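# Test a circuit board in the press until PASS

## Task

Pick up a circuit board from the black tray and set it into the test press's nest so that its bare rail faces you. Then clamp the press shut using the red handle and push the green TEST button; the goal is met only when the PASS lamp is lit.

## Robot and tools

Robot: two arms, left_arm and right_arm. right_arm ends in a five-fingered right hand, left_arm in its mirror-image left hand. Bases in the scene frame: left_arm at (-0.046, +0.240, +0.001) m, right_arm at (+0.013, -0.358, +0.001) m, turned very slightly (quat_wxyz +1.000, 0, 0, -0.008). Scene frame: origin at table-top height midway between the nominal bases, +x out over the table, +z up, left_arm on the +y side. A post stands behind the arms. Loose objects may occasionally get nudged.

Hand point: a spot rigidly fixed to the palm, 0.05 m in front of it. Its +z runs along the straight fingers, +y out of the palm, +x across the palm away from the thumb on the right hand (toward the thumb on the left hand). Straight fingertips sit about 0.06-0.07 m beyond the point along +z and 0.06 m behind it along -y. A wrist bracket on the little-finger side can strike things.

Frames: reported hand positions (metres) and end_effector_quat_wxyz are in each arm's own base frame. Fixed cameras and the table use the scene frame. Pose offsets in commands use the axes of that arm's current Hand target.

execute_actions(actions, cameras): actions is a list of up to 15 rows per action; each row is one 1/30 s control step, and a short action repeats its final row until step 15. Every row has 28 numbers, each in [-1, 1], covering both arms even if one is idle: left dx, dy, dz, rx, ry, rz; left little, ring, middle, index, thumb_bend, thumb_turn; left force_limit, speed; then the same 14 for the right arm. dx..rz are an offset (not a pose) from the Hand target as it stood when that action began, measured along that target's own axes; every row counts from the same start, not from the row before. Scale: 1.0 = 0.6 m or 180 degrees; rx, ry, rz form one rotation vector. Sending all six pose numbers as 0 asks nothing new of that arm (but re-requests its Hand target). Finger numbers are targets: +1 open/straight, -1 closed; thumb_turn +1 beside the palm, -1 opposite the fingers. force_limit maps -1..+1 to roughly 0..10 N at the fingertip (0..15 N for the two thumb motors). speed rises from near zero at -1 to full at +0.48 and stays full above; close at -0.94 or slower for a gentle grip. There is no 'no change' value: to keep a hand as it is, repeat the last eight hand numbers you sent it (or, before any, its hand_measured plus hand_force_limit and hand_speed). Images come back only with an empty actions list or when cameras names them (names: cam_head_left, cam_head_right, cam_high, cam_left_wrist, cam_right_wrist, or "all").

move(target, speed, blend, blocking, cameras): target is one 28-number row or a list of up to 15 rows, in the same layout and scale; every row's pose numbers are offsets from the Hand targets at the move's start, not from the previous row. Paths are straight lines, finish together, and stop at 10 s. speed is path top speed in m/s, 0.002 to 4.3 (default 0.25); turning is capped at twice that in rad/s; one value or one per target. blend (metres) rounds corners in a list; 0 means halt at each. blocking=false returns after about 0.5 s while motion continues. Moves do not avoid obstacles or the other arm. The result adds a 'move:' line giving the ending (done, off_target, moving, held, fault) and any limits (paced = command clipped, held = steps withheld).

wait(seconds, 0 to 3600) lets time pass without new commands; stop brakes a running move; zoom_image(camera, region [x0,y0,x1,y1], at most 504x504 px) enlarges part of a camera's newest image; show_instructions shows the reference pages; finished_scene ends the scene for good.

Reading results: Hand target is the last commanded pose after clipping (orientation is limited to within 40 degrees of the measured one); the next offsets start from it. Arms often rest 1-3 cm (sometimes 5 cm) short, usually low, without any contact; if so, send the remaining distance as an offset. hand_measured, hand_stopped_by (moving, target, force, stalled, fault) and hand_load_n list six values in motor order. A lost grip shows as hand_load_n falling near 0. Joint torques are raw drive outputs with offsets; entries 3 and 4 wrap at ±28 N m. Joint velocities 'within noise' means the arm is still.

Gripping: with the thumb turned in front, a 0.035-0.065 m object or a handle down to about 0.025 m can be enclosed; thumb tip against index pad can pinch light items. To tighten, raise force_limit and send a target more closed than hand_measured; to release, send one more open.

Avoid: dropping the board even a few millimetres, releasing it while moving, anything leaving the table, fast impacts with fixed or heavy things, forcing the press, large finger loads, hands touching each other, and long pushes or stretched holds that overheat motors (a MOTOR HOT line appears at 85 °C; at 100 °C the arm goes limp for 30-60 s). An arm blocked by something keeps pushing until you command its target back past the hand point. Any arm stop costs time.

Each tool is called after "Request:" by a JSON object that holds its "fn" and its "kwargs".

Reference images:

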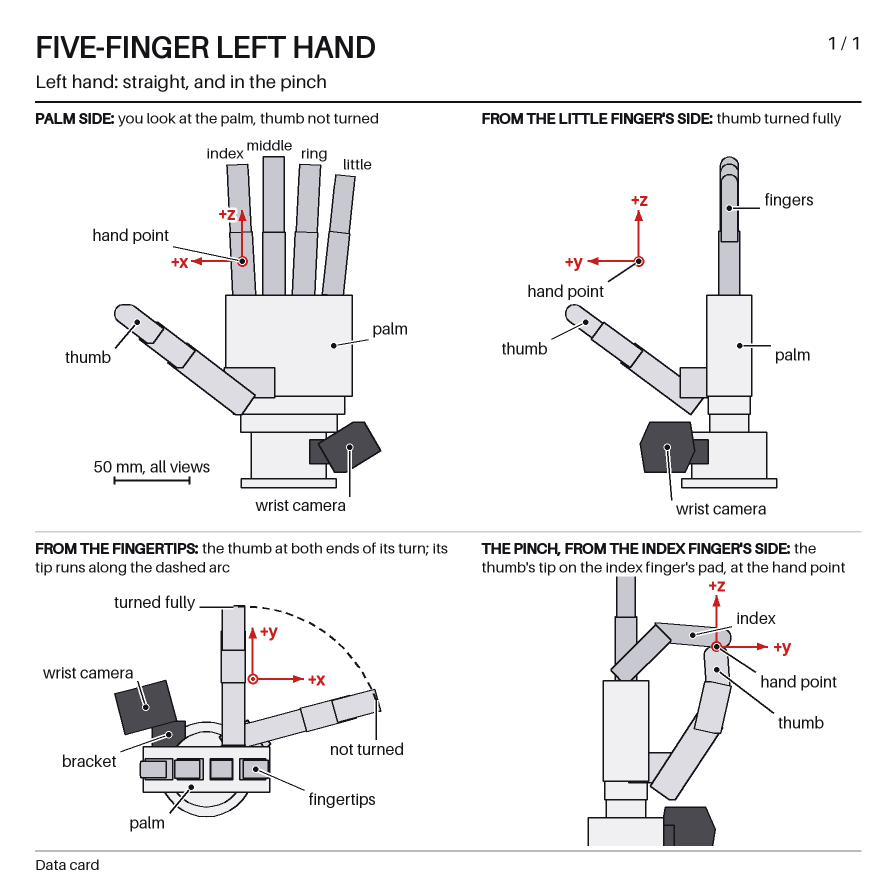

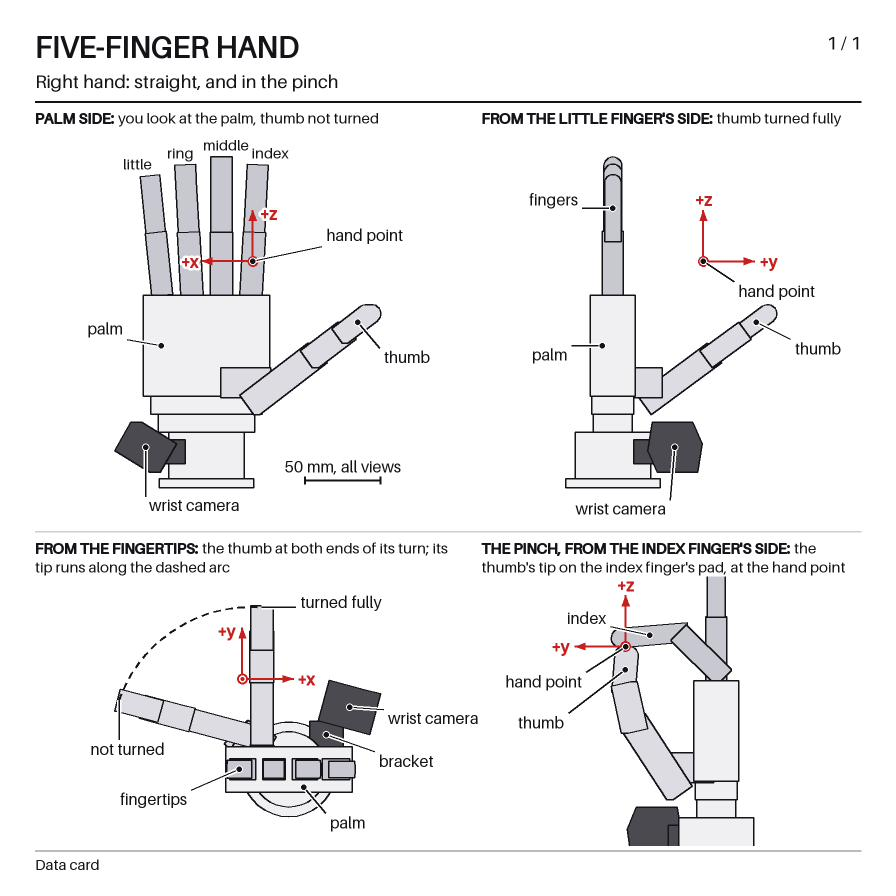

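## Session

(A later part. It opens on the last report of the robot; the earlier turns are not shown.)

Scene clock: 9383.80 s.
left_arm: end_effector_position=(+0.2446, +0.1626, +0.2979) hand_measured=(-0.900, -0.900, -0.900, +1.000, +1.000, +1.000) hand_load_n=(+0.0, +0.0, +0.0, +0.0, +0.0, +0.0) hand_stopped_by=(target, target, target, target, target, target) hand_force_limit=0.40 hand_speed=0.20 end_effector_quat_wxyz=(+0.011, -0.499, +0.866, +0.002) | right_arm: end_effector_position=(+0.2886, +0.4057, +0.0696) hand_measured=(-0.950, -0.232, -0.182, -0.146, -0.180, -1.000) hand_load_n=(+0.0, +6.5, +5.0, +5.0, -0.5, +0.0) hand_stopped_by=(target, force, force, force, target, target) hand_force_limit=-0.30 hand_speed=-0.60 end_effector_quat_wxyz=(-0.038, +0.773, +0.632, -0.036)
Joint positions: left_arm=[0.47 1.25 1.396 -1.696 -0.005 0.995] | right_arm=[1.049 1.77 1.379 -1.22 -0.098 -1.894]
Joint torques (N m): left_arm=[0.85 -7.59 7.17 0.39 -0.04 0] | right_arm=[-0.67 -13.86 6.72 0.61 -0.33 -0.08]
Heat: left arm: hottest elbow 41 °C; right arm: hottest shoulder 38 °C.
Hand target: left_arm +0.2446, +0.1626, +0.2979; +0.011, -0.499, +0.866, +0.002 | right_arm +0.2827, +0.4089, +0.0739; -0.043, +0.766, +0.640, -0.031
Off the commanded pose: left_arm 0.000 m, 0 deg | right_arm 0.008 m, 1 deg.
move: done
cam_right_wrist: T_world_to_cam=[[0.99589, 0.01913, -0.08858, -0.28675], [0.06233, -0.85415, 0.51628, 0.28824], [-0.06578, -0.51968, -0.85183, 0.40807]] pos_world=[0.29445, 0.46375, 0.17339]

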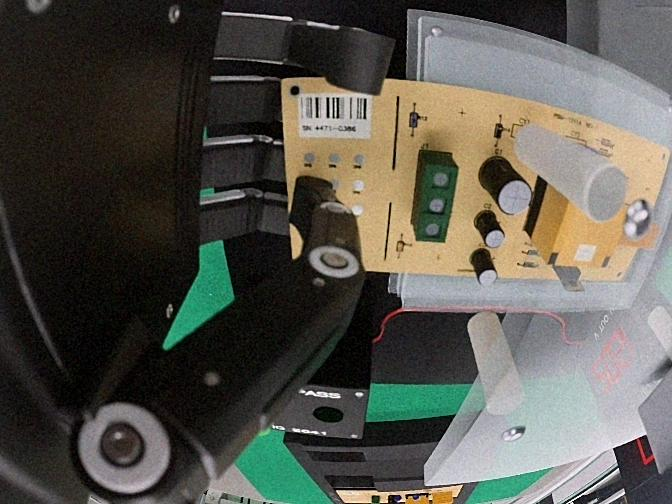

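Request:
{"fn": "move", "kwargs": {"target": [0,0,0,0,0,0,-0.9,-0.9,-0.9,1,1,1,0.4,0.2,-0.008,0.0164,-0.0018,0,0,0.010,-0.95,-0.45,-0.4,-0.35,-0.18,-1,-0.3,-0.6], "speed": 0.02, "cameras": ["cam_right_wrist"]}}

Request:
{"fn": "zoom_image", "kwargs": {"camera": "cam_right_wrist", "region": [636, 120, 672, 156]}}

Request:
{"fn": "zoom_image", "kwargs": {"camera": "cam_right_wrist", "region": [604, 244, 644, 284]}}

Request:
{"fn": "zoom_image", "kwargs": {"camera": "cam_right_wrist", "region": [408, 64, 444, 100]}}

Scene clock: 9510.07 s.
left_arm: end_effector_position=(+0.2446, +0.1626, +0.2979) hand_measured=(-0.900, -0.900, -0.900, +1.000, +1.000, +1.000) hand_load_n=(+0.0, +0.0, +0.0, +0.0, +0.0, +0.0) hand_stopped_by=(target, target, target, target, target, target) hand_force_limit=0.40 hand_speed=0.20 end_effector_quat_wxyz=(+0.011, -0.499, +0.866, +0.002) | right_arm: end_effector_position=(+0.2894, +0.4051, +0.0696) hand_measured=(-0.950, -0.232, -0.182, -0.146, -0.180, -1.000) hand_load_n=(+0.0, +6.0, +4.5, +5.0, -0.5, +0.0) hand_stopped_by=(target, force, force, force, target, target) hand_force_limit=-0.30 hand_speed=-0.60 end_effector_quat_wxyz=(-0.039, +0.774, +0.631, -0.036)
Joint positions: left_arm=[0.47 1.25 1.396 -1.696 -0.005 0.995] | right_arm=[1.047 1.77 1.379 -1.22 -0.098 -1.894]
Joint torques (N m): left_arm=[0.91 -7.65 7.15 0.35 -0.04 0.01] | right_arm=[-2.2 -13.74 7.01 0.51 -0.3 0.01]
Heat: left arm: hottest elbow 41 °C; right arm: hottest shoulder 38 °C.
Hand target: left_arm +0.2446, +0.1626, +0.2979; +0.011, -0.499, +0.866, +0.002 | right_arm +0.2916, +0.4024, +0.0739; -0.042, +0.776, +0.628, -0.032
Off the commanded pose: left_arm 0.000 m, 0 deg | right_arm 0.006 m, 1 deg.
move: done
cam_right_wrist: T_world_to_cam=[[0.99592, 0.01725, -0.08861, -0.28677], [0.06073, -0.85429, 0.51623, 0.28822], [-0.06679, -0.5195, -0.85185, 0.40804]] pos_world=[0.29535, 0.46315, 0.17339]

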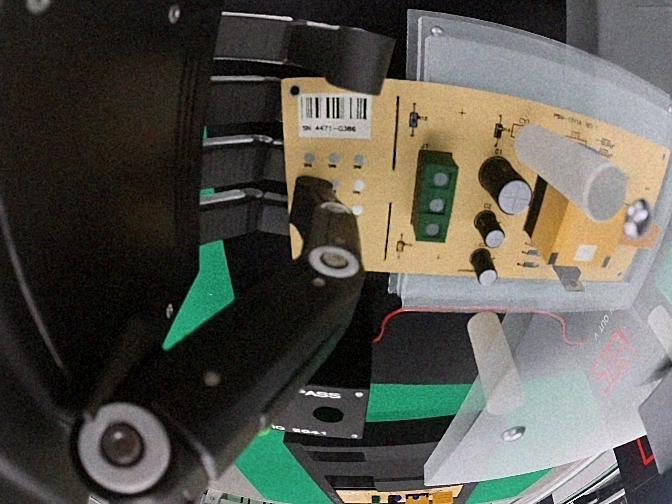

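Scaled by 14.000 from the camera's image (finer frame: 960x720).

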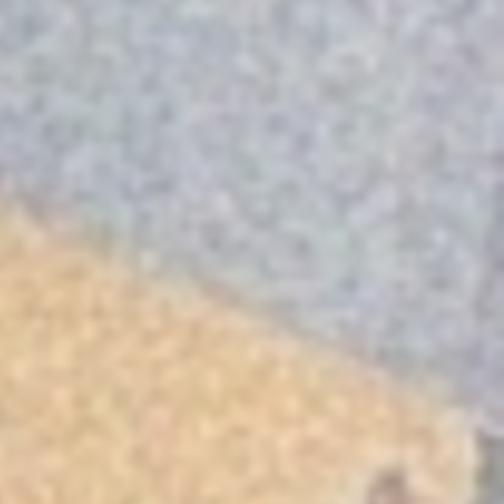

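Scaled by 12.600 from the camera's image (finer frame: 960x720).

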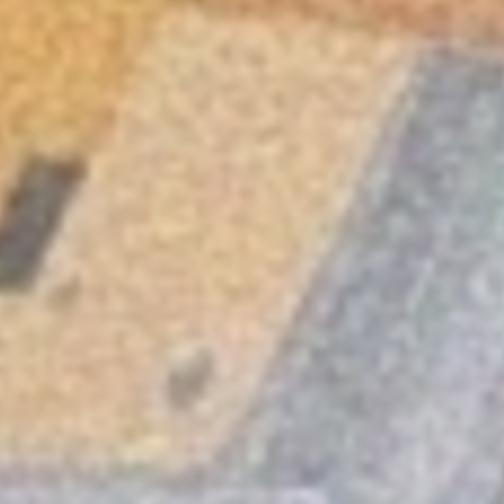

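Scaled by 14.000 from the camera's image (finer frame: 960x720).

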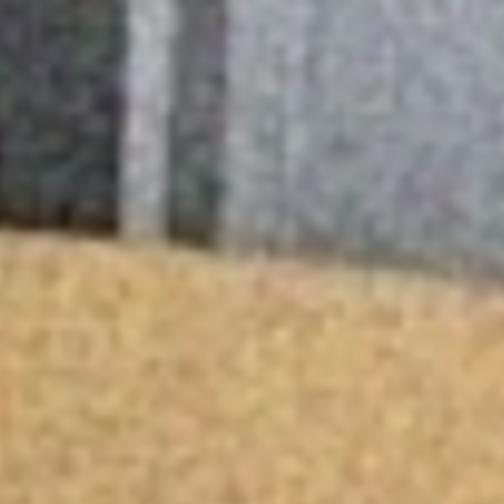

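Request:
{"fn": "move", "kwargs": {"target": [0,0,0,0,0,0,-0.9,-0.9,-0.9,1,1,1,0.4,0.2,-0.002,0.0044,0,0,0,0.003,-0.95,-0.45,-0.4,-0.35,-0.18,-1,-0.3,-0.6], "speed": 0.02, "cameras": ["cam_right_wrist"]}}

Request:
{"fn": "zoom_image", "kwargs": {"camera": "cam_right_wrist", "region": [636, 120, 672, 156]}}

Request:
{"fn": "zoom_image", "kwargs": {"camera": "cam_right_wrist", "region": [604, 244, 644, 284]}}

Request:
{"fn": "zoom_image", "kwargs": {"camera": "cam_right_wrist", "region": [408, 64, 444, 100]}}

Scene clock: 9525.70 s.
left_arm: end_effector_position=(+0.2446, +0.1626, +0.2979) hand_measured=(-0.900, -0.900, -0.900, +1.000, +1.000, +1.000) hand_load_n=(+0.0, +0.0, +0.0, +0.0, +0.0, +0.0) hand_stopped_by=(target, target, target, target, target, target) hand_force_limit=0.40 hand_speed=0.20 end_effector_quat_wxyz=(+0.011, -0.499, +0.866, +0.002) | right_arm: end_effector_position=(+0.2896, +0.4049, +0.0696) hand_measured=(-0.950, -0.232, -0.182, -0.146, -0.180, -1.000) hand_load_n=(+0.0, +6.0, +5.0, +4.5, -1.0, +0.0) hand_stopped_by=(target, force, force, force, target, target) hand_force_limit=-0.30 hand_speed=-0.60 end_effector_quat_wxyz=(-0.039, +0.774, +0.631, -0.036)
Joint positions: left_arm=[0.47 1.25 1.396 -1.696 -0.005 0.995] | right_arm=[1.046 1.77 1.379 -1.22 -0.098 -1.894]
Joint torques (N m): left_arm=[0.91 -7.59 7.17 0.38 -0.04 0.01] | right_arm=[-2.61 -13.74 7.09 0.51 -0.27 0.05]
Heat: left arm: hottest elbow 41 °C; right arm: hottest shoulder 38 °C.
Hand target: left_arm +0.2446, +0.1626, +0.2979; +0.011, -0.499, +0.866, +0.002 | right_arm +0.2938, +0.4008, +0.0736; -0.042, +0.779, +0.625, -0.032
Off the commanded pose: left_arm 0.000 m, 0 deg | right_arm 0.007 m, 1 deg.
move: done
cam_right_wrist: T_world_to_cam=[[0.9959, 0.01648, -0.08894, -0.28665], [0.06022, -0.85444, 0.51605, 0.28832], [-0.0675, -0.51929, -0.85193, 0.40799]] pos_world=[0.29565, 0.46295, 0.17329]

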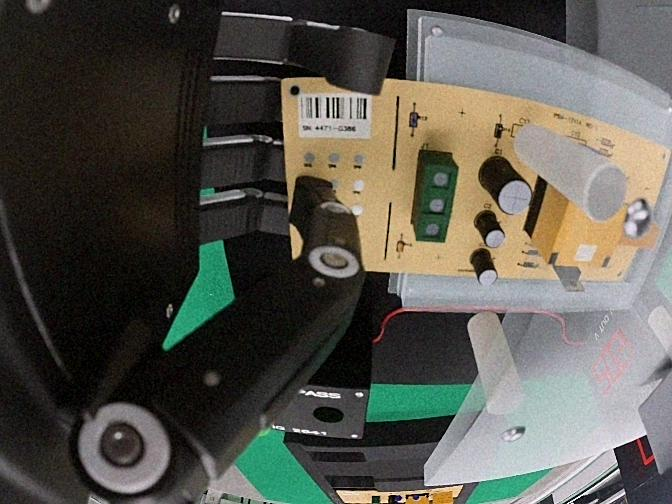

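Scaled by 14.000 from the camera's image (finer frame: 960x720).

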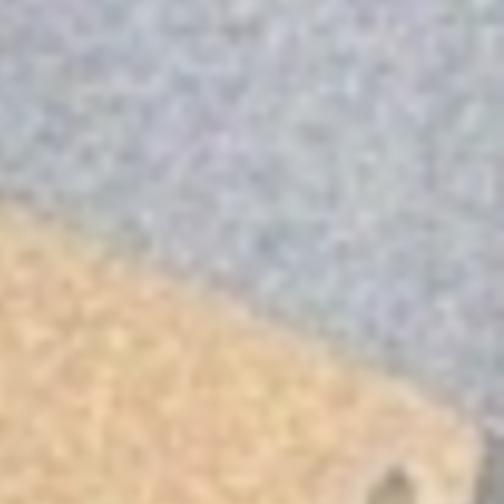

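Scaled by 12.600 from the camera's image (finer frame: 960x720).

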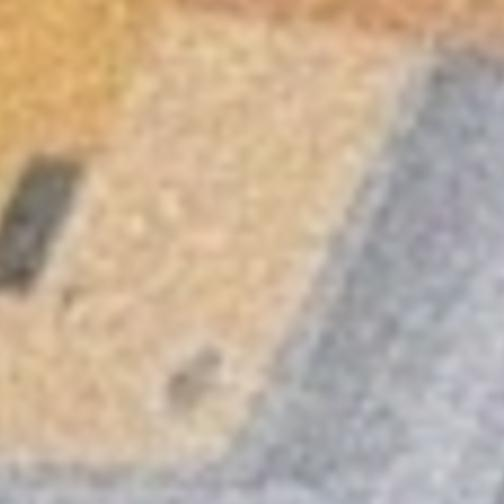

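Scaled by 14.000 from the camera's image (finer frame: 960x720).

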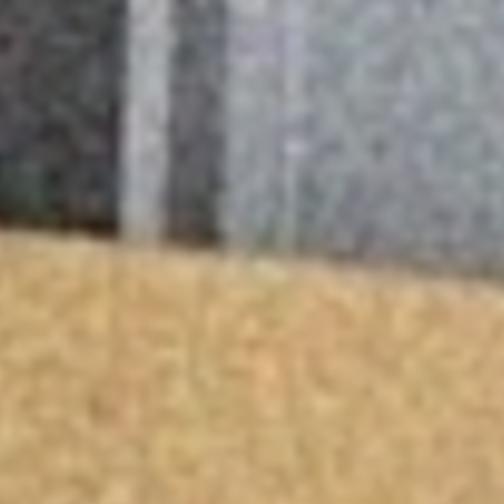

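Request:
{"fn": "zoom_image", "kwargs": {"camera": "cam_right_wrist", "region": [612, 236, 652, 276]}}

Request:
{"fn": "zoom_image", "kwargs": {"camera": "cam_right_wrist", "region": [560, 240, 660, 315]}}

Request:
{"fn": "zoom_image", "kwargs": {"camera": "cam_right_wrist", "region": [572, 90, 672, 165]}}

Scaled by 12.600 from the camera's image (finer frame: 960x720).

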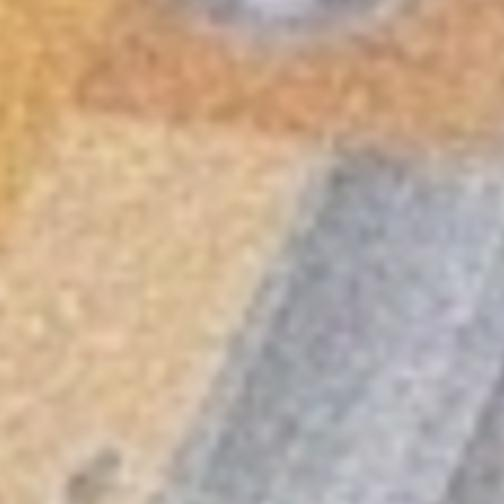

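Scaled by 5.040 from the camera's image (finer frame: 960x720).

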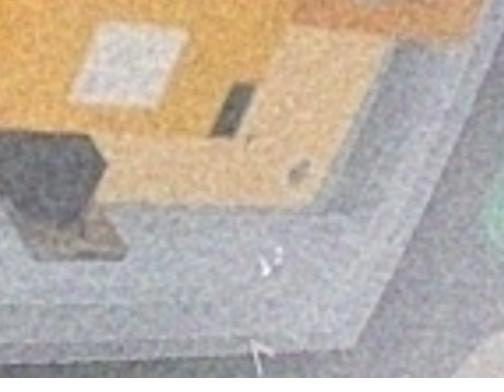

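Scaled by 5.040 from the camera's image (finer frame: 960x720).

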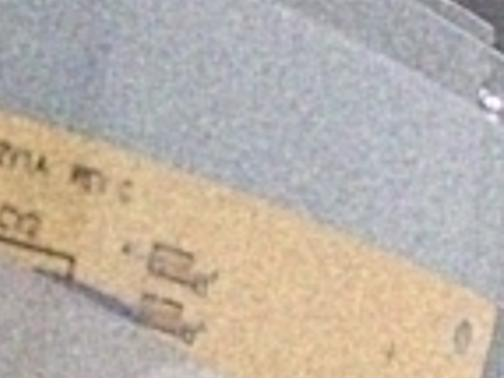

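Request:
{"fn": "zoom_image", "kwargs": {"camera": "cam_right_wrist", "region": [430, 262, 466, 298]}}

Request:
{"fn": "zoom_image", "kwargs": {"camera": "cam_right_wrist", "region": [430, 66, 466, 102]}}

Request:
{"fn": "zoom_image", "kwargs": {"camera": "cam_right_wrist", "region": [430, 20, 466, 56]}}

Scaled by 14.000 from the camera's image (finer frame: 960x720).

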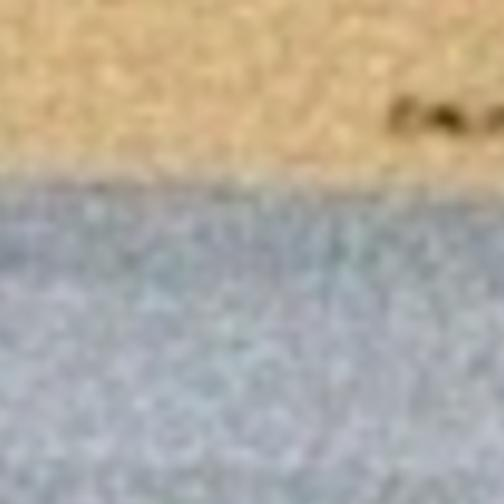

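Scaled by 14.000 from the camera's image (finer frame: 960x720).

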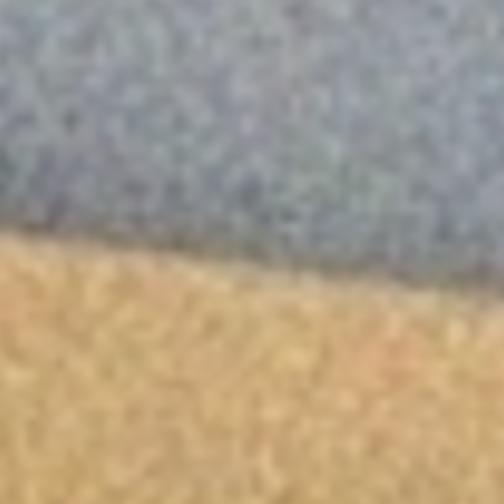

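Scaled by 14.000 from the camera's image (finer frame: 960x720).

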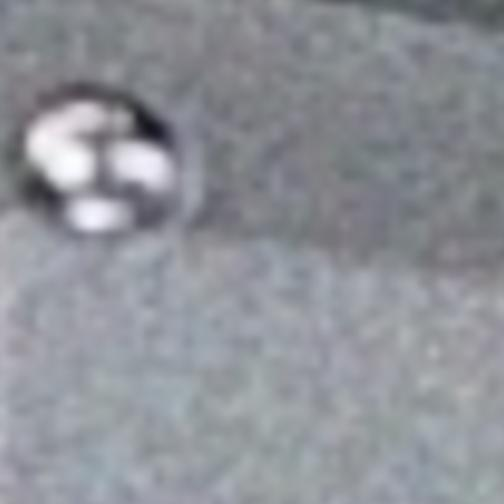

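Request:
{"fn": "move", "kwargs": {"target": [0,0,0,0,0,0,-0.9,-0.9,-0.9,1,1,1,0.4,0.2,-0.002,0.0044,0,0,0,0,-0.95,-0.45,-0.4,-0.35,-0.18,-1,-0.3,-0.6], "speed": 0.02, "cameras": ["cam_right_wrist"]}}

Request:
{"fn": "zoom_image", "kwargs": {"camera": "cam_right_wrist", "region": [408, 64, 444, 100]}}

Scene clock: 9600.87 s.
left_arm: end_effector_position=(+0.2446, +0.1626, +0.2979) hand_measured=(-0.900, -0.900, -0.900, +1.000, +1.000, +1.000) hand_load_n=(+0.0, +0.0, +0.0, +0.0, +0.0, +0.0) hand_stopped_by=(target, target, target, target, target, target) hand_force_limit=0.40 hand_speed=0.20 end_effector_quat_wxyz=(+0.011, -0.499, +0.866, +0.002) | right_arm: end_effector_position=(+0.2918, +0.4033, +0.0695) hand_measured=(-0.950, -0.232, -0.182, -0.146, -0.180, -1.000) hand_load_n=(+0.0, +6.0, +5.0, +4.5, -1.0, +0.0) hand_stopped_by=(target, force, force, force, target, target) hand_force_limit=-0.30 hand_speed=-0.60 end_effector_quat_wxyz=(-0.039, +0.776, +0.629, -0.036)
Joint positions: left_arm=[0.47 1.25 1.396 -1.696 -0.005 0.995] | right_arm=[1.041 1.77 1.379 -1.22 -0.099 -1.894]
Joint torques (N m): left_arm=[0.91 -7.65 7.15 0.36 -0.04 0.01] | right_arm=[-2.55 -13.63 6.97 0.51 -0.23 -0.01]
Heat: left arm: hottest elbow 41 °C; right arm: hottest shoulder 38 °C.
Hand target: left_arm +0.2446, +0.1626, +0.2979; +0.011, -0.499, +0.866, +0.002 | right_arm +0.2962, +0.3990, +0.0734; -0.042, +0.779, +0.625, -0.032
Off the commanded pose: left_arm 0.000 m, 0 deg | right_arm 0.007 m, 1 deg.
move: done
cam_right_wrist: T_world_to_cam=[[0.99592, 0.01079, -0.08958, -0.28649], [0.05565, -0.85497, 0.51568, 0.28839], [-0.07103, -0.51856, -0.85208, 0.40803]] pos_world=[0.29826, 0.46124, 0.17329]

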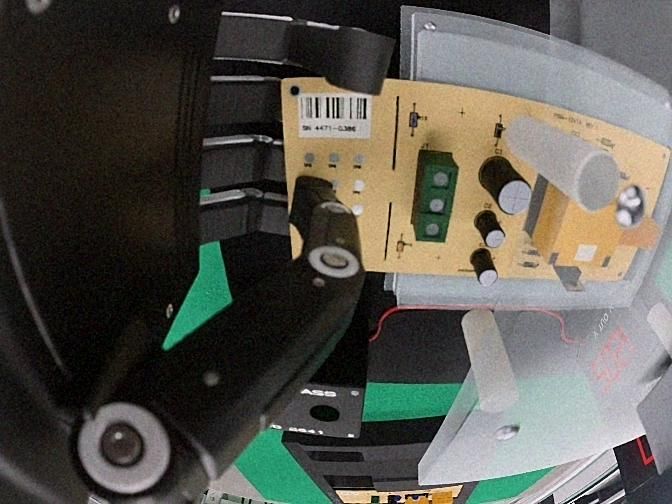

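Scaled by 14.000 from the camera's image (finer frame: 960x720).

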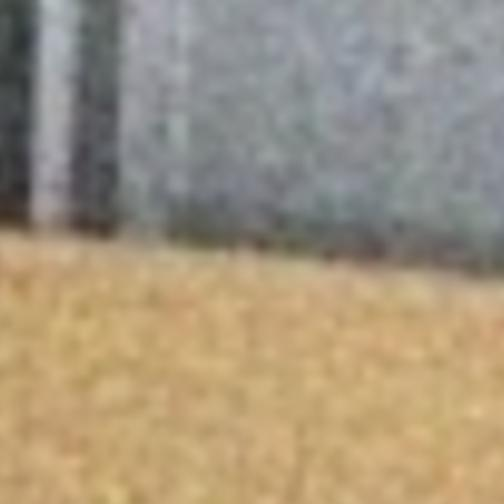

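Request:
{"fn": "zoom_image", "kwargs": {"camera": "cam_right_wrist", "region": [636, 120, 672, 156]}}

Request:
{"fn": "zoom_image", "kwargs": {"camera": "cam_right_wrist", "region": [560, 240, 660, 315]}}

Request:
{"fn": "zoom_image", "kwargs": {"camera": "cam_right_wrist", "region": [430, 262, 466, 298]}}

Scaled by 14.000 from the camera's image (finer frame: 960x720).

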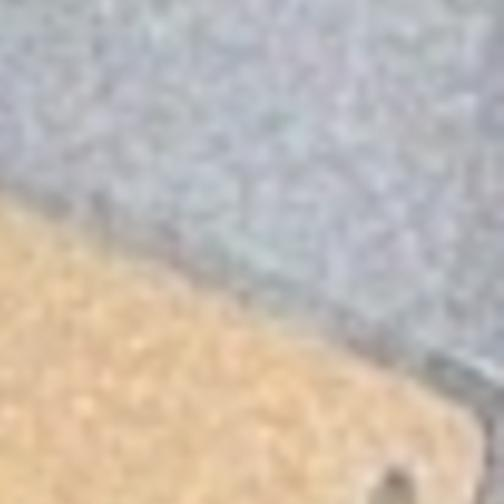

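Scaled by 5.040 from the camera's image (finer frame: 960x720).

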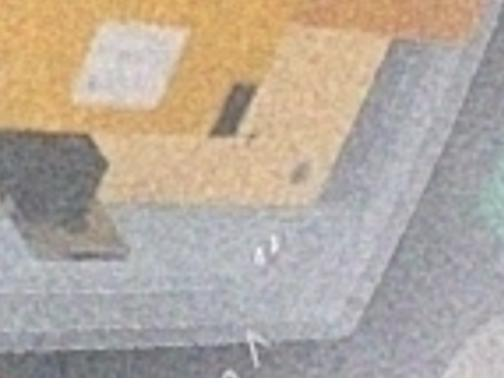

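Scaled by 14.000 from the camera's image (finer frame: 960x720).

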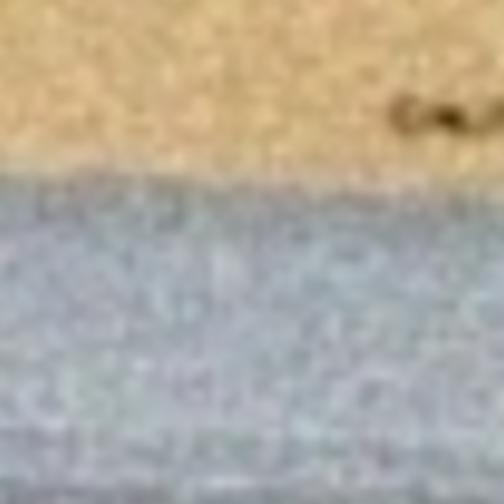

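Request:
{"fn": "zoom_image", "kwargs": {"camera": "cam_right_wrist", "region": [606, 260, 642, 296]}}

Request:
{"fn": "zoom_image", "kwargs": {"camera": "cam_right_wrist", "region": [530, 262, 566, 298]}}

Request:
{"fn": "zoom_image", "kwargs": {"camera": "cam_right_wrist", "region": [480, 262, 516, 298]}}

Scaled by 14.000 from the camera's image (finer frame: 960x720).

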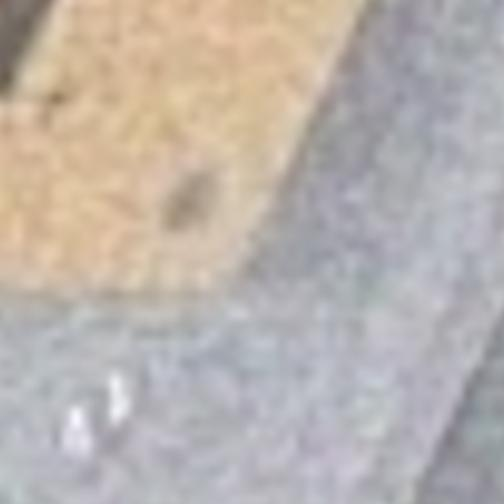

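Scaled by 14.000 from the camera's image (finer frame: 960x720).

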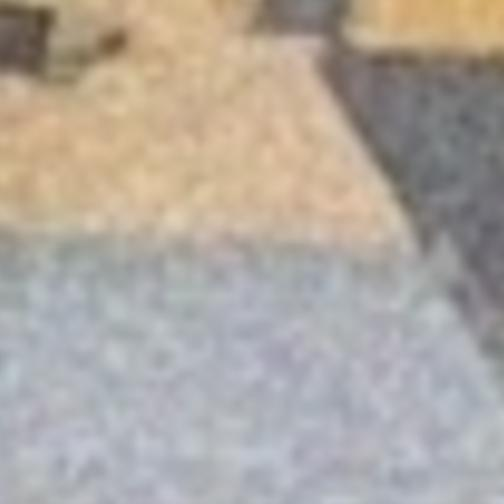

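Scaled by 14.000 from the camera's image (finer frame: 960x720).

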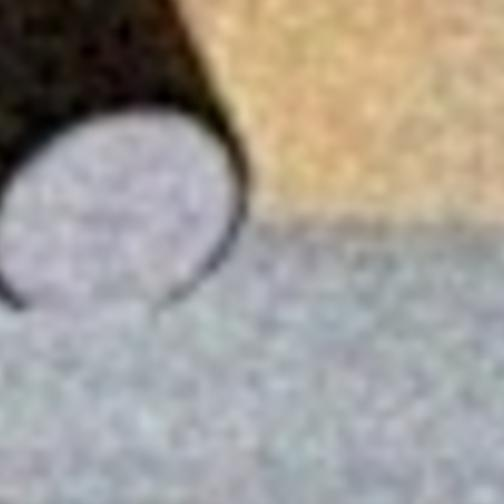

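Request:
{"fn": "move", "kwargs": {"target": [0,0,0,0,0,0,-0.9,-0.9,-0.9,1,1,1,0.4,0.2,0.0163,0.0022,-0.0105,0,0,-0.003,-0.95,-0.45,-0.4,-0.35,-0.18,-1,-0.3,-0.6], "speed": 0.02, "cameras": ["cam_right_wrist"]}}

Scene clock: 9761.03 s.
left_arm: end_effector_position=(+0.2446, +0.1626, +0.2979) hand_measured=(-0.900, -0.900, -0.900, +1.000, +1.000, +1.000) hand_load_n=(+0.0, +0.0, +0.0, +0.0, +0.0, +0.0) hand_stopped_by=(target, target, target, target, target, target) hand_force_limit=0.40 hand_speed=0.20 end_effector_quat_wxyz=(+0.011, -0.499, +0.866, +0.002) | right_arm: end_effector_position=(+0.2907, +0.4010, +0.0697) hand_measured=(-0.950, -0.232, -0.182, -0.146, -0.180, -1.000) hand_load_n=(+0.0, +6.0, +5.0, +5.0, -0.5, +0.0) hand_stopped_by=(target, force, force, force, target, target) hand_force_limit=-0.30 hand_speed=-0.60 end_effector_quat_wxyz=(-0.037, +0.774, +0.630, -0.041)
Joint positions: left_arm=[0.47 1.25 1.396 -1.696 -0.005 0.995] | right_arm=[1.04 1.77 1.379 -1.231 -0.099 -1.899]
Joint torques (N m): left_arm=[0.79 -7.59 7.16 0.36 -0.04 0.01] | right_arm=[-2.26 -12.63 10.28 -0.03 -0.23 0.01]
Heat: left arm: hottest elbow 41 °C; right arm: hottest shoulder 38 °C.
Hand target: left_arm +0.2446, +0.1626, +0.2979; +0.011, -0.499, +0.866, +0.002 | right_arm +0.3002, +0.4080, +0.0795; -0.042, +0.776, +0.628, -0.032
Off the commanded pose: left_arm 0.000 m, 0 deg | right_arm 0.015 m, 1 deg.
move: off_target (right_arm)
cam_right_wrist: T_world_to_cam=[[0.99537, 0.01485, -0.09497, -0.28649], [0.06256, -0.8502, 0.52273, 0.28194], [-0.07298, -0.52626, -0.84719, 0.41026]] pos_world=[0.29746, 0.45986, 0.17298]

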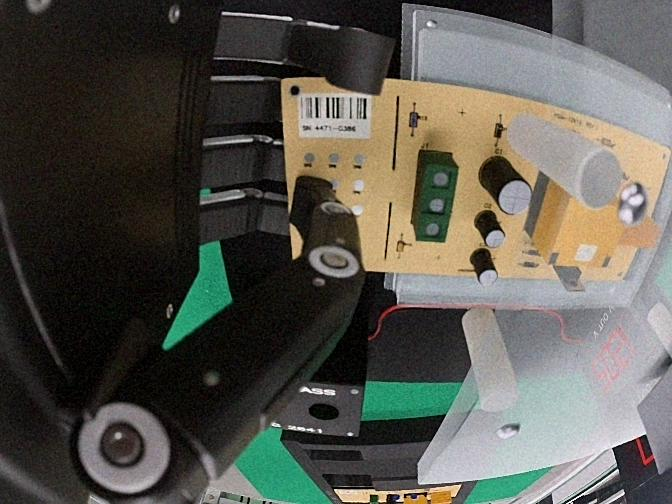

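Request:
{"fn": "move", "kwargs": {"target": [0,0,0,0,0,0,-0.9,-0.9,-0.9,1,1,1,0.4,0.2,0.0115,0.005,-0.007,0,0,-0.003,-0.95,-0.45,-0.4,-0.35,-0.18,-1,-0.3,-0.6], "speed": 0.02, "cameras": ["cam_right_wrist"]}}

Scene clock: 9774.27 s.
left_arm: end_effector_position=(+0.2446, +0.1626, +0.2979) hand_measured=(-0.900, -0.900, -0.900, +1.000, +1.000, +1.000) hand_load_n=(+0.0, +0.0, +0.0, +0.0, +0.0, +0.5) hand_stopped_by=(target, target, target, target, target, target) hand_force_limit=0.40 hand_speed=0.20 end_effector_quat_wxyz=(+0.011, -0.499, +0.866, +0.002) | right_arm: end_effector_position=(+0.2921, +0.4021, +0.0725) hand_measured=(-0.950, -0.232, -0.182, -0.146, -0.180, -1.000) hand_load_n=(+0.0, +8.0, +4.5, +4.5, -0.5, +0.0) hand_stopped_by=(target, force, force, force, target, target) hand_force_limit=-0.30 hand_speed=-0.60 end_effector_quat_wxyz=(-0.037, +0.773, +0.632, -0.044)
Joint positions: left_arm=[0.47 1.25 1.396 -1.696 -0.005 0.995] | right_arm=[1.039 1.775 1.394 -1.247 -0.099 -1.906]
Joint torques (N m): left_arm=[0.79 -7.59 7.15 0.36 -0.04 0.01] | right_arm=[-2.49 -12.16 11.48 0.02 -0.18 -0.06]
Heat: left arm: hottest elbow 41 °C; right arm: hottest shoulder 38 °C.
Hand target: left_arm +0.2446, +0.1626, +0.2979; +0.011, -0.499, +0.866, +0.002 | right_arm +0.3051, +0.4141, +0.0834; -0.042, +0.773, +0.632, -0.032
Off the commanded pose: left_arm 0.000 m, 0 deg | right_arm 0.021 m, 2 deg.
move: off_target (right_arm)
cam_right_wrist: T_world_to_cam=[[0.99489, 0.01926, -0.09913, -0.28893], [0.06887, -0.84733, 0.52659, 0.27803], [-0.07385, -0.53072, -0.84432, 0.41515]] pos_world=[0.29897, 0.46148, 0.17547]

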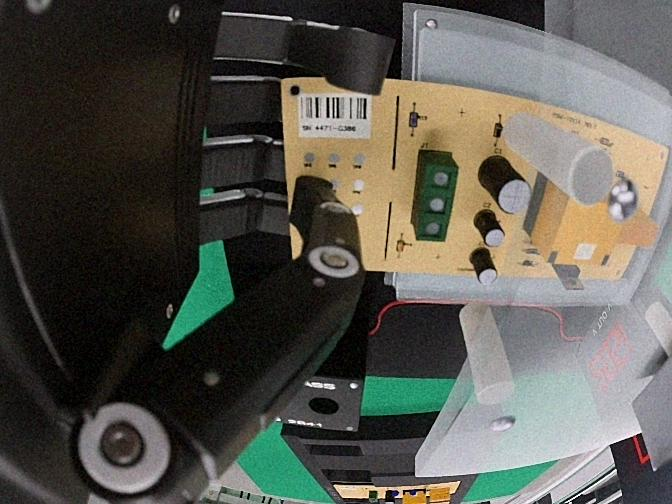

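Request:
{"fn": "zoom_image", "kwargs": {"camera": "cam_right_wrist", "region": [408, 64, 444, 100]}}

Request:
{"fn": "zoom_image", "kwargs": {"camera": "cam_right_wrist", "region": [636, 120, 672, 156]}}

Request:
{"fn": "zoom_image", "kwargs": {"camera": "cam_right_wrist", "region": [560, 240, 660, 315]}}

Request:
{"fn": "zoom_image", "kwargs": {"camera": "cam_right_wrist", "region": [430, 262, 466, 298]}}

Scaled by 14.000 from the camera's image (finer frame: 960x720).

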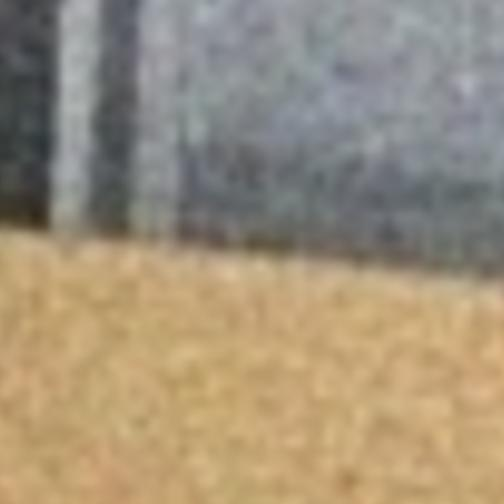

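Scaled by 14.000 from the camera's image (finer frame: 960x720).

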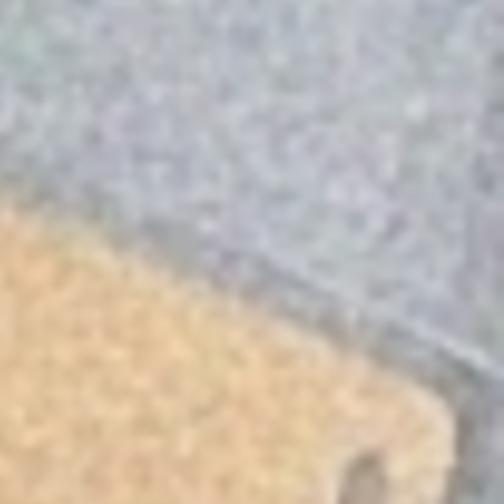

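Scaled by 5.040 from the camera's image (finer frame: 960x720).

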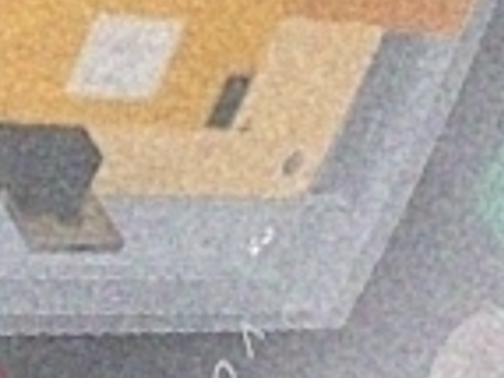

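Scaled by 14.000 from the camera's image (finer frame: 960x720).

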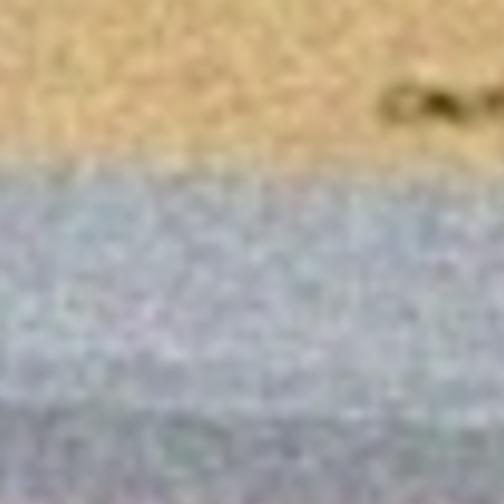

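Request:
{"fn": "move", "kwargs": {"target": [0,0,0,0,0,0,-0.9,-0.9,-0.9,1,1,1,0.4,0.2,0.0027,0.0079,-0.0005,0,0,0,-0.95,-0.45,-0.4,-0.35,-0.18,-1,-0.3,-0.6], "speed": 0.02, "cameras": ["cam_right_wrist"]}}

Request:
{"fn": "zoom_image", "kwargs": {"camera": "cam_right_wrist", "region": [400, 64, 436, 100]}}

Request:
{"fn": "zoom_image", "kwargs": {"camera": "cam_right_wrist", "region": [636, 120, 672, 156]}}

Request:
{"fn": "zoom_image", "kwargs": {"camera": "cam_right_wrist", "region": [560, 240, 660, 315]}}

Scene clock: 9820.50 s.
left_arm: end_effector_position=(+0.2446, +0.1626, +0.2979) hand_measured=(-0.900, -0.900, -0.900, +1.000, +1.000, +1.000) hand_load_n=(+0.0, +0.0, +0.0, +0.0, +0.0, +0.0) hand_stopped_by=(target, target, target, target, target, target) hand_force_limit=0.40 hand_speed=0.20 end_effector_quat_wxyz=(+0.011, -0.499, +0.866, +0.002) | right_arm: end_effector_position=(+0.2965, +0.4020, +0.0728) hand_measured=(-0.950, -0.232, -0.182, -0.146, -0.180, -1.000) hand_load_n=(+0.5, +7.5, +4.5, +4.5, -0.5, +0.0) hand_stopped_by=(target, force, force, force, target, target) hand_force_limit=-0.30 hand_speed=-0.60 end_effector_quat_wxyz=(-0.037, +0.773, +0.632, -0.045)
Joint positions: left_arm=[0.47 1.25 1.396 -1.696 -0.005 0.995] | right_arm=[1.031 1.782 1.404 -1.253 -0.099 -1.912]
Joint torques (N m): left_arm=[0.79 -7.65 7.16 0.35 -0.04 0.01] | right_arm=[-2.26 -12.1 11.55 0.1 -0.17 -0.08]
Heat: left arm: hottest elbow 41 °C; right arm: hottest elbow 41 °C.
Hand target: left_arm +0.2446, +0.1626, +0.2979; +0.011, -0.499, +0.866, +0.002 | right_arm +0.3101, +0.4147, +0.0834; -0.042, +0.773, +0.632, -0.032
Off the commanded pose: left_arm 0.000 m, 0 deg | right_arm 0.021 m, 2 deg.
move: off_target (right_arm)
cam_right_wrist: T_world_to_cam=[[0.99479, 0.01792, -0.10038, -0.29262], [0.06848, -0.84679, 0.5275, 0.27741], [-0.07555, -0.53162, -0.84361, 0.41651]] pos_world=[0.30357, 0.46158, 0.17567]

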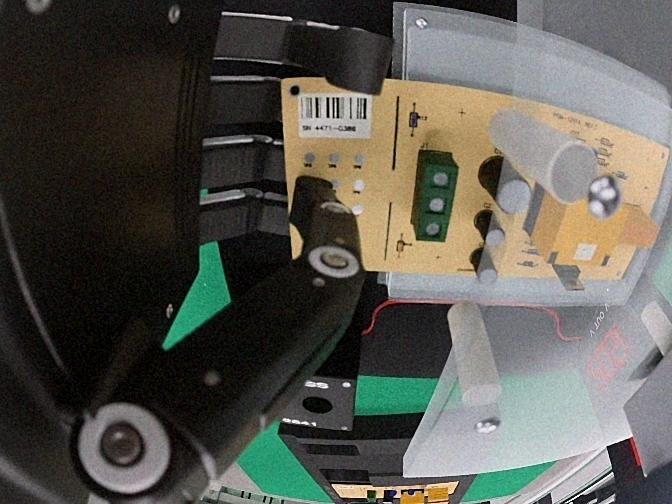

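Scaled by 14.000 from the camera's image (finer frame: 960x720).

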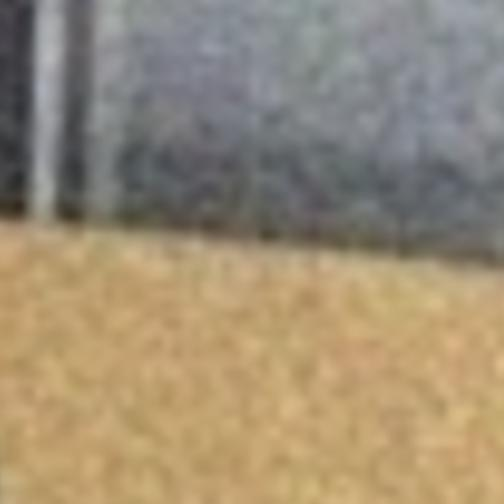

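Scaled by 14.000 from the camera's image (finer frame: 960x720).

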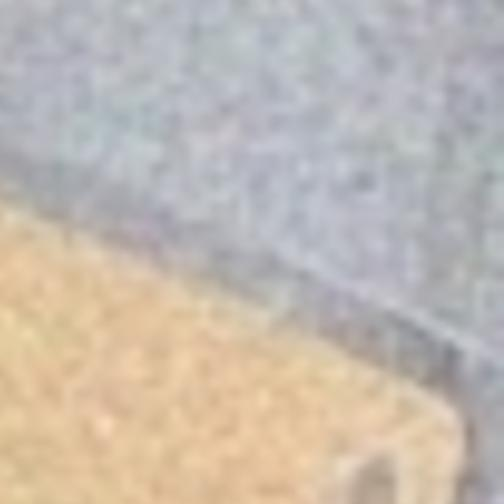

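Scaled by 5.040 from the camera's image (finer frame: 960x720).

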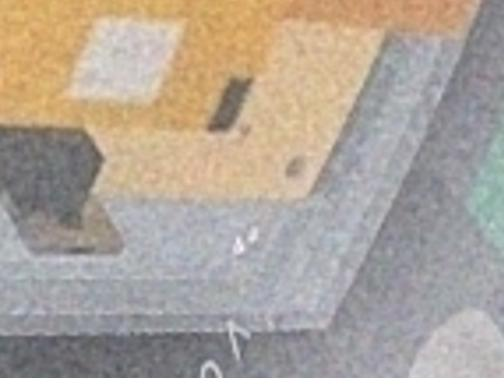

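Request:
{"fn": "wait", "kwargs": {"seconds": 0.1, "cameras": ["cam_right_wrist"]}}

Scene clock: 9855.90 s.
left_arm: end_effector_position=(+0.2446, +0.1626, +0.2979) hand_measured=(-0.900, -0.900, -0.900, +1.000, +1.000, +1.000) hand_load_n=(+0.0, +0.0, +0.0, +0.0, +0.0, +0.0) hand_stopped_by=(target, target, target, target, target, target) hand_force_limit=0.40 hand_speed=0.20 end_effector_quat_wxyz=(+0.011, -0.499, +0.866, +0.002) | right_arm: end_effector_position=(+0.2965, +0.4020, +0.0728) hand_measured=(-0.950, -0.232, -0.182, -0.146, -0.180, -1.000) hand_load_n=(+0.0, +7.5, +4.5, +5.0, -0.5, +0.0) hand_stopped_by=(target, force, force, force, target, target) hand_force_limit=-0.30 hand_speed=-0.60 end_effector_quat_wxyz=(-0.037, +0.773, +0.632, -0.045)
Joint positions: left_arm=[0.47 1.25 1.396 -1.696 -0.005 0.995] | right_arm=[1.031 1.782 1.404 -1.253 -0.099 -1.912]
Joint torques (N m): left_arm=[0.79 -7.59 7.15 0.36 -0.04 0.01] | right_arm=[-2.37 -12.16 11.56 0.1 -0.17 -0.08]
Heat: left arm: hottest elbow 41 °C; right arm: hottest elbow 43 °C.
Hand target: left_arm +0.2446, +0.1626, +0.2979; +0.011, -0.499, +0.866, +0.002 | right_arm +0.3101, +0.4147, +0.0834; -0.042, +0.773, +0.632, -0.032
Off the commanded pose: left_arm 0.000 m, 0 deg | right_arm 0.021 m, 2 deg.
wait: 0.10 s; at rest from the start
cam_right_wrist: T_world_to_cam=[[0.99479, 0.01792, -0.10038, -0.29262], [0.06848, -0.84679, 0.5275, 0.27741], [-0.07555, -0.53162, -0.84361, 0.41651]] pos_world=[0.30357, 0.46158, 0.17567]

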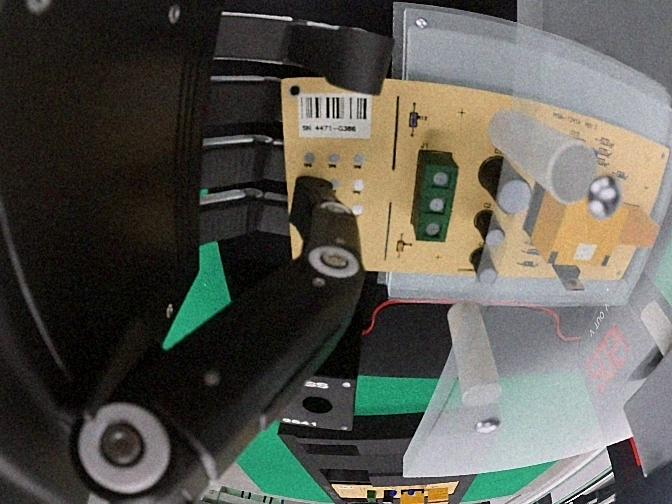

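Request:
{"fn": "zoom_image", "kwargs": {"camera": "cam_right_wrist", "region": [560, 200, 671, 320]}}

Request:
{"fn": "zoom_image", "kwargs": {"camera": "cam_right_wrist", "region": [370, 40, 671, 320]}}

Scaled by 4.200 from the camera's image (finer frame: 960x720).

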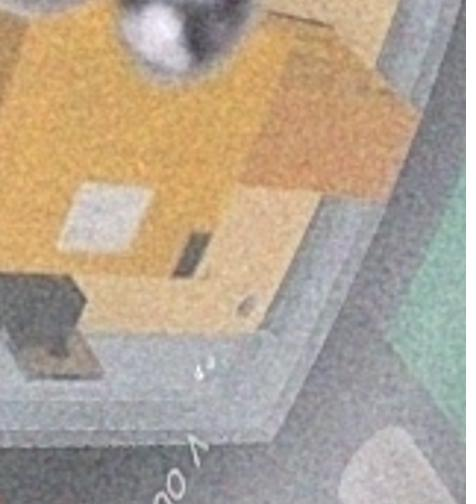

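Scaled by 1.674 from the camera's image (finer frame: 960x720).

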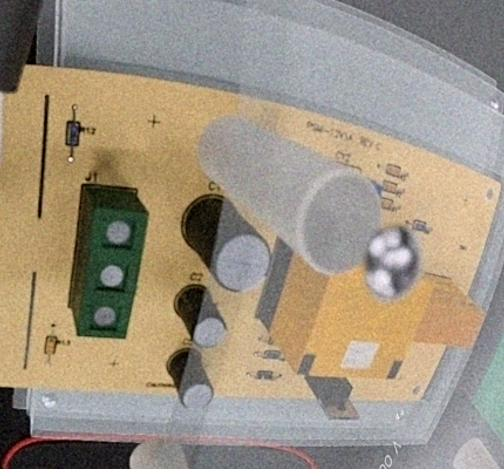

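Request:
{"fn": "zoom_image", "kwargs": {"camera": "cam_right_wrist", "region": [600, 240, 660, 310]}}

Request:
{"fn": "zoom_image", "kwargs": {"camera": "cam_right_wrist", "region": [380, 240, 480, 310]}}

Request:
{"fn": "zoom_image", "kwargs": {"camera": "cam_right_wrist", "region": [620, 110, 671, 170]}}

Scaled by 7.200 from the camera's image (finer frame: 960x720).

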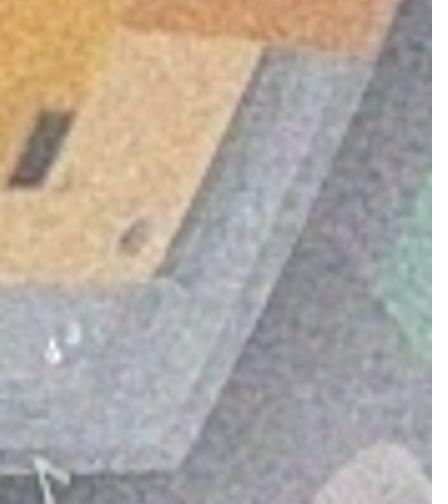

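Scaled by 5.040 from the camera's image (finer frame: 960x720).

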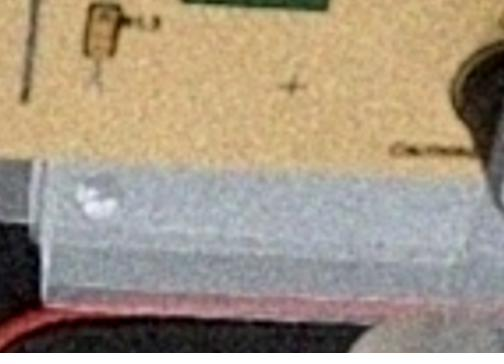

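Scaled by 8.400 from the camera's image (finer frame: 960x720).

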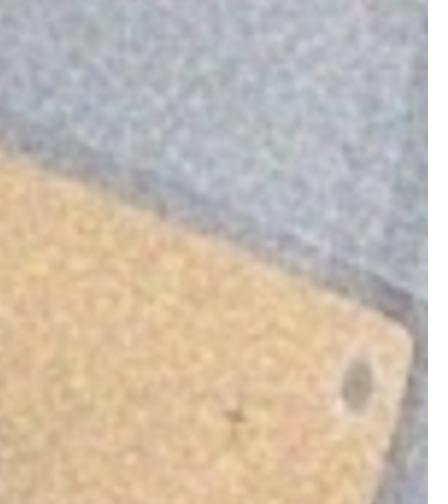

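Request:
{"fn": "move", "kwargs": {"target": [0,0,0,0,0,0,-0.9,-0.9,-0.9,1,1,1,0.4,0.2,0,0.0005,0.005,0,0,0,-0.95,-0.45,-0.4,-0.35,-0.18,-1,-0.3,-0.6], "speed": 0.02, "cameras": ["cam_right_wrist"]}}

Scene clock: 9888.90 s.
left_arm: end_effector_position=(+0.2446, +0.1626, +0.2979) hand_measured=(-0.900, -0.900, -0.900, +1.000, +1.000, +1.000) hand_load_n=(+0.0, +0.0, +0.0, +0.0, +0.0, +0.0) hand_stopped_by=(target, target, target, target, target, target) hand_force_limit=0.40 hand_speed=0.20 end_effector_quat_wxyz=(+0.011, -0.499, +0.866, +0.002) | right_arm: end_effector_position=(+0.2965, +0.4020, +0.0726) hand_measured=(-0.950, -0.232, -0.182, -0.146, -0.180, -1.000) hand_load_n=(+0.0, +7.0, +5.0, +5.0, -1.0, +0.0) hand_stopped_by=(target, force, force, force, target, target) hand_force_limit=-0.30 hand_speed=-0.60 end_effector_quat_wxyz=(-0.037, +0.773, +0.631, -0.045)
Joint positions: left_arm=[0.47 1.25 1.396 -1.696 -0.005 0.995] | right_arm=[1.031 1.782 1.404 -1.253 -0.099 -1.912]
Joint torques (N m): left_arm=[0.91 -7.59 7.16 0.35 -0.04 0] | right_arm=[-2.32 -11.93 11.18 0.35 -0.18 -0.07]
Heat: left arm: hottest elbow 41 °C; right arm: hottest elbow 43 °C.
Hand target: left_arm +0.2446, +0.1626, +0.2979; +0.011, -0.499, +0.866, +0.002 | right_arm +0.3101, +0.4147, +0.0803; -0.042, +0.773, +0.632, -0.032
Off the commanded pose: left_arm 0.000 m, 0 deg | right_arm 0.020 m, 2 deg.
move: off_target (right_arm)
cam_right_wrist: T_world_to_cam=[[0.99477, 0.01791, -0.10053, -0.29261], [0.06858, -0.84661, 0.52778, 0.27735], [-0.07565, -0.53192, -0.84341, 0.41648]] pos_world=[0.30357, 0.46158, 0.17547]

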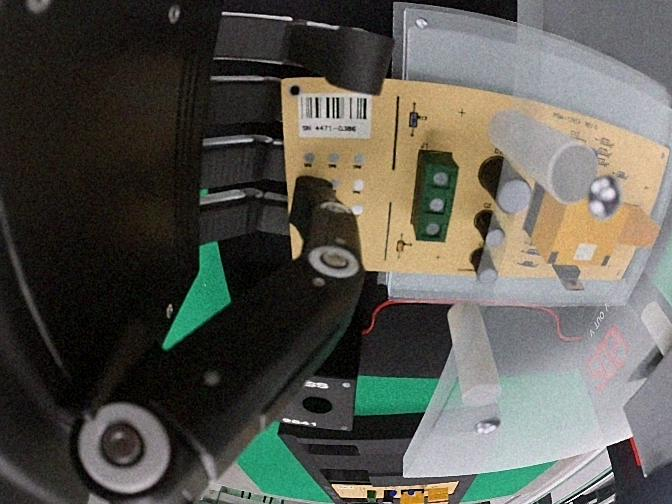

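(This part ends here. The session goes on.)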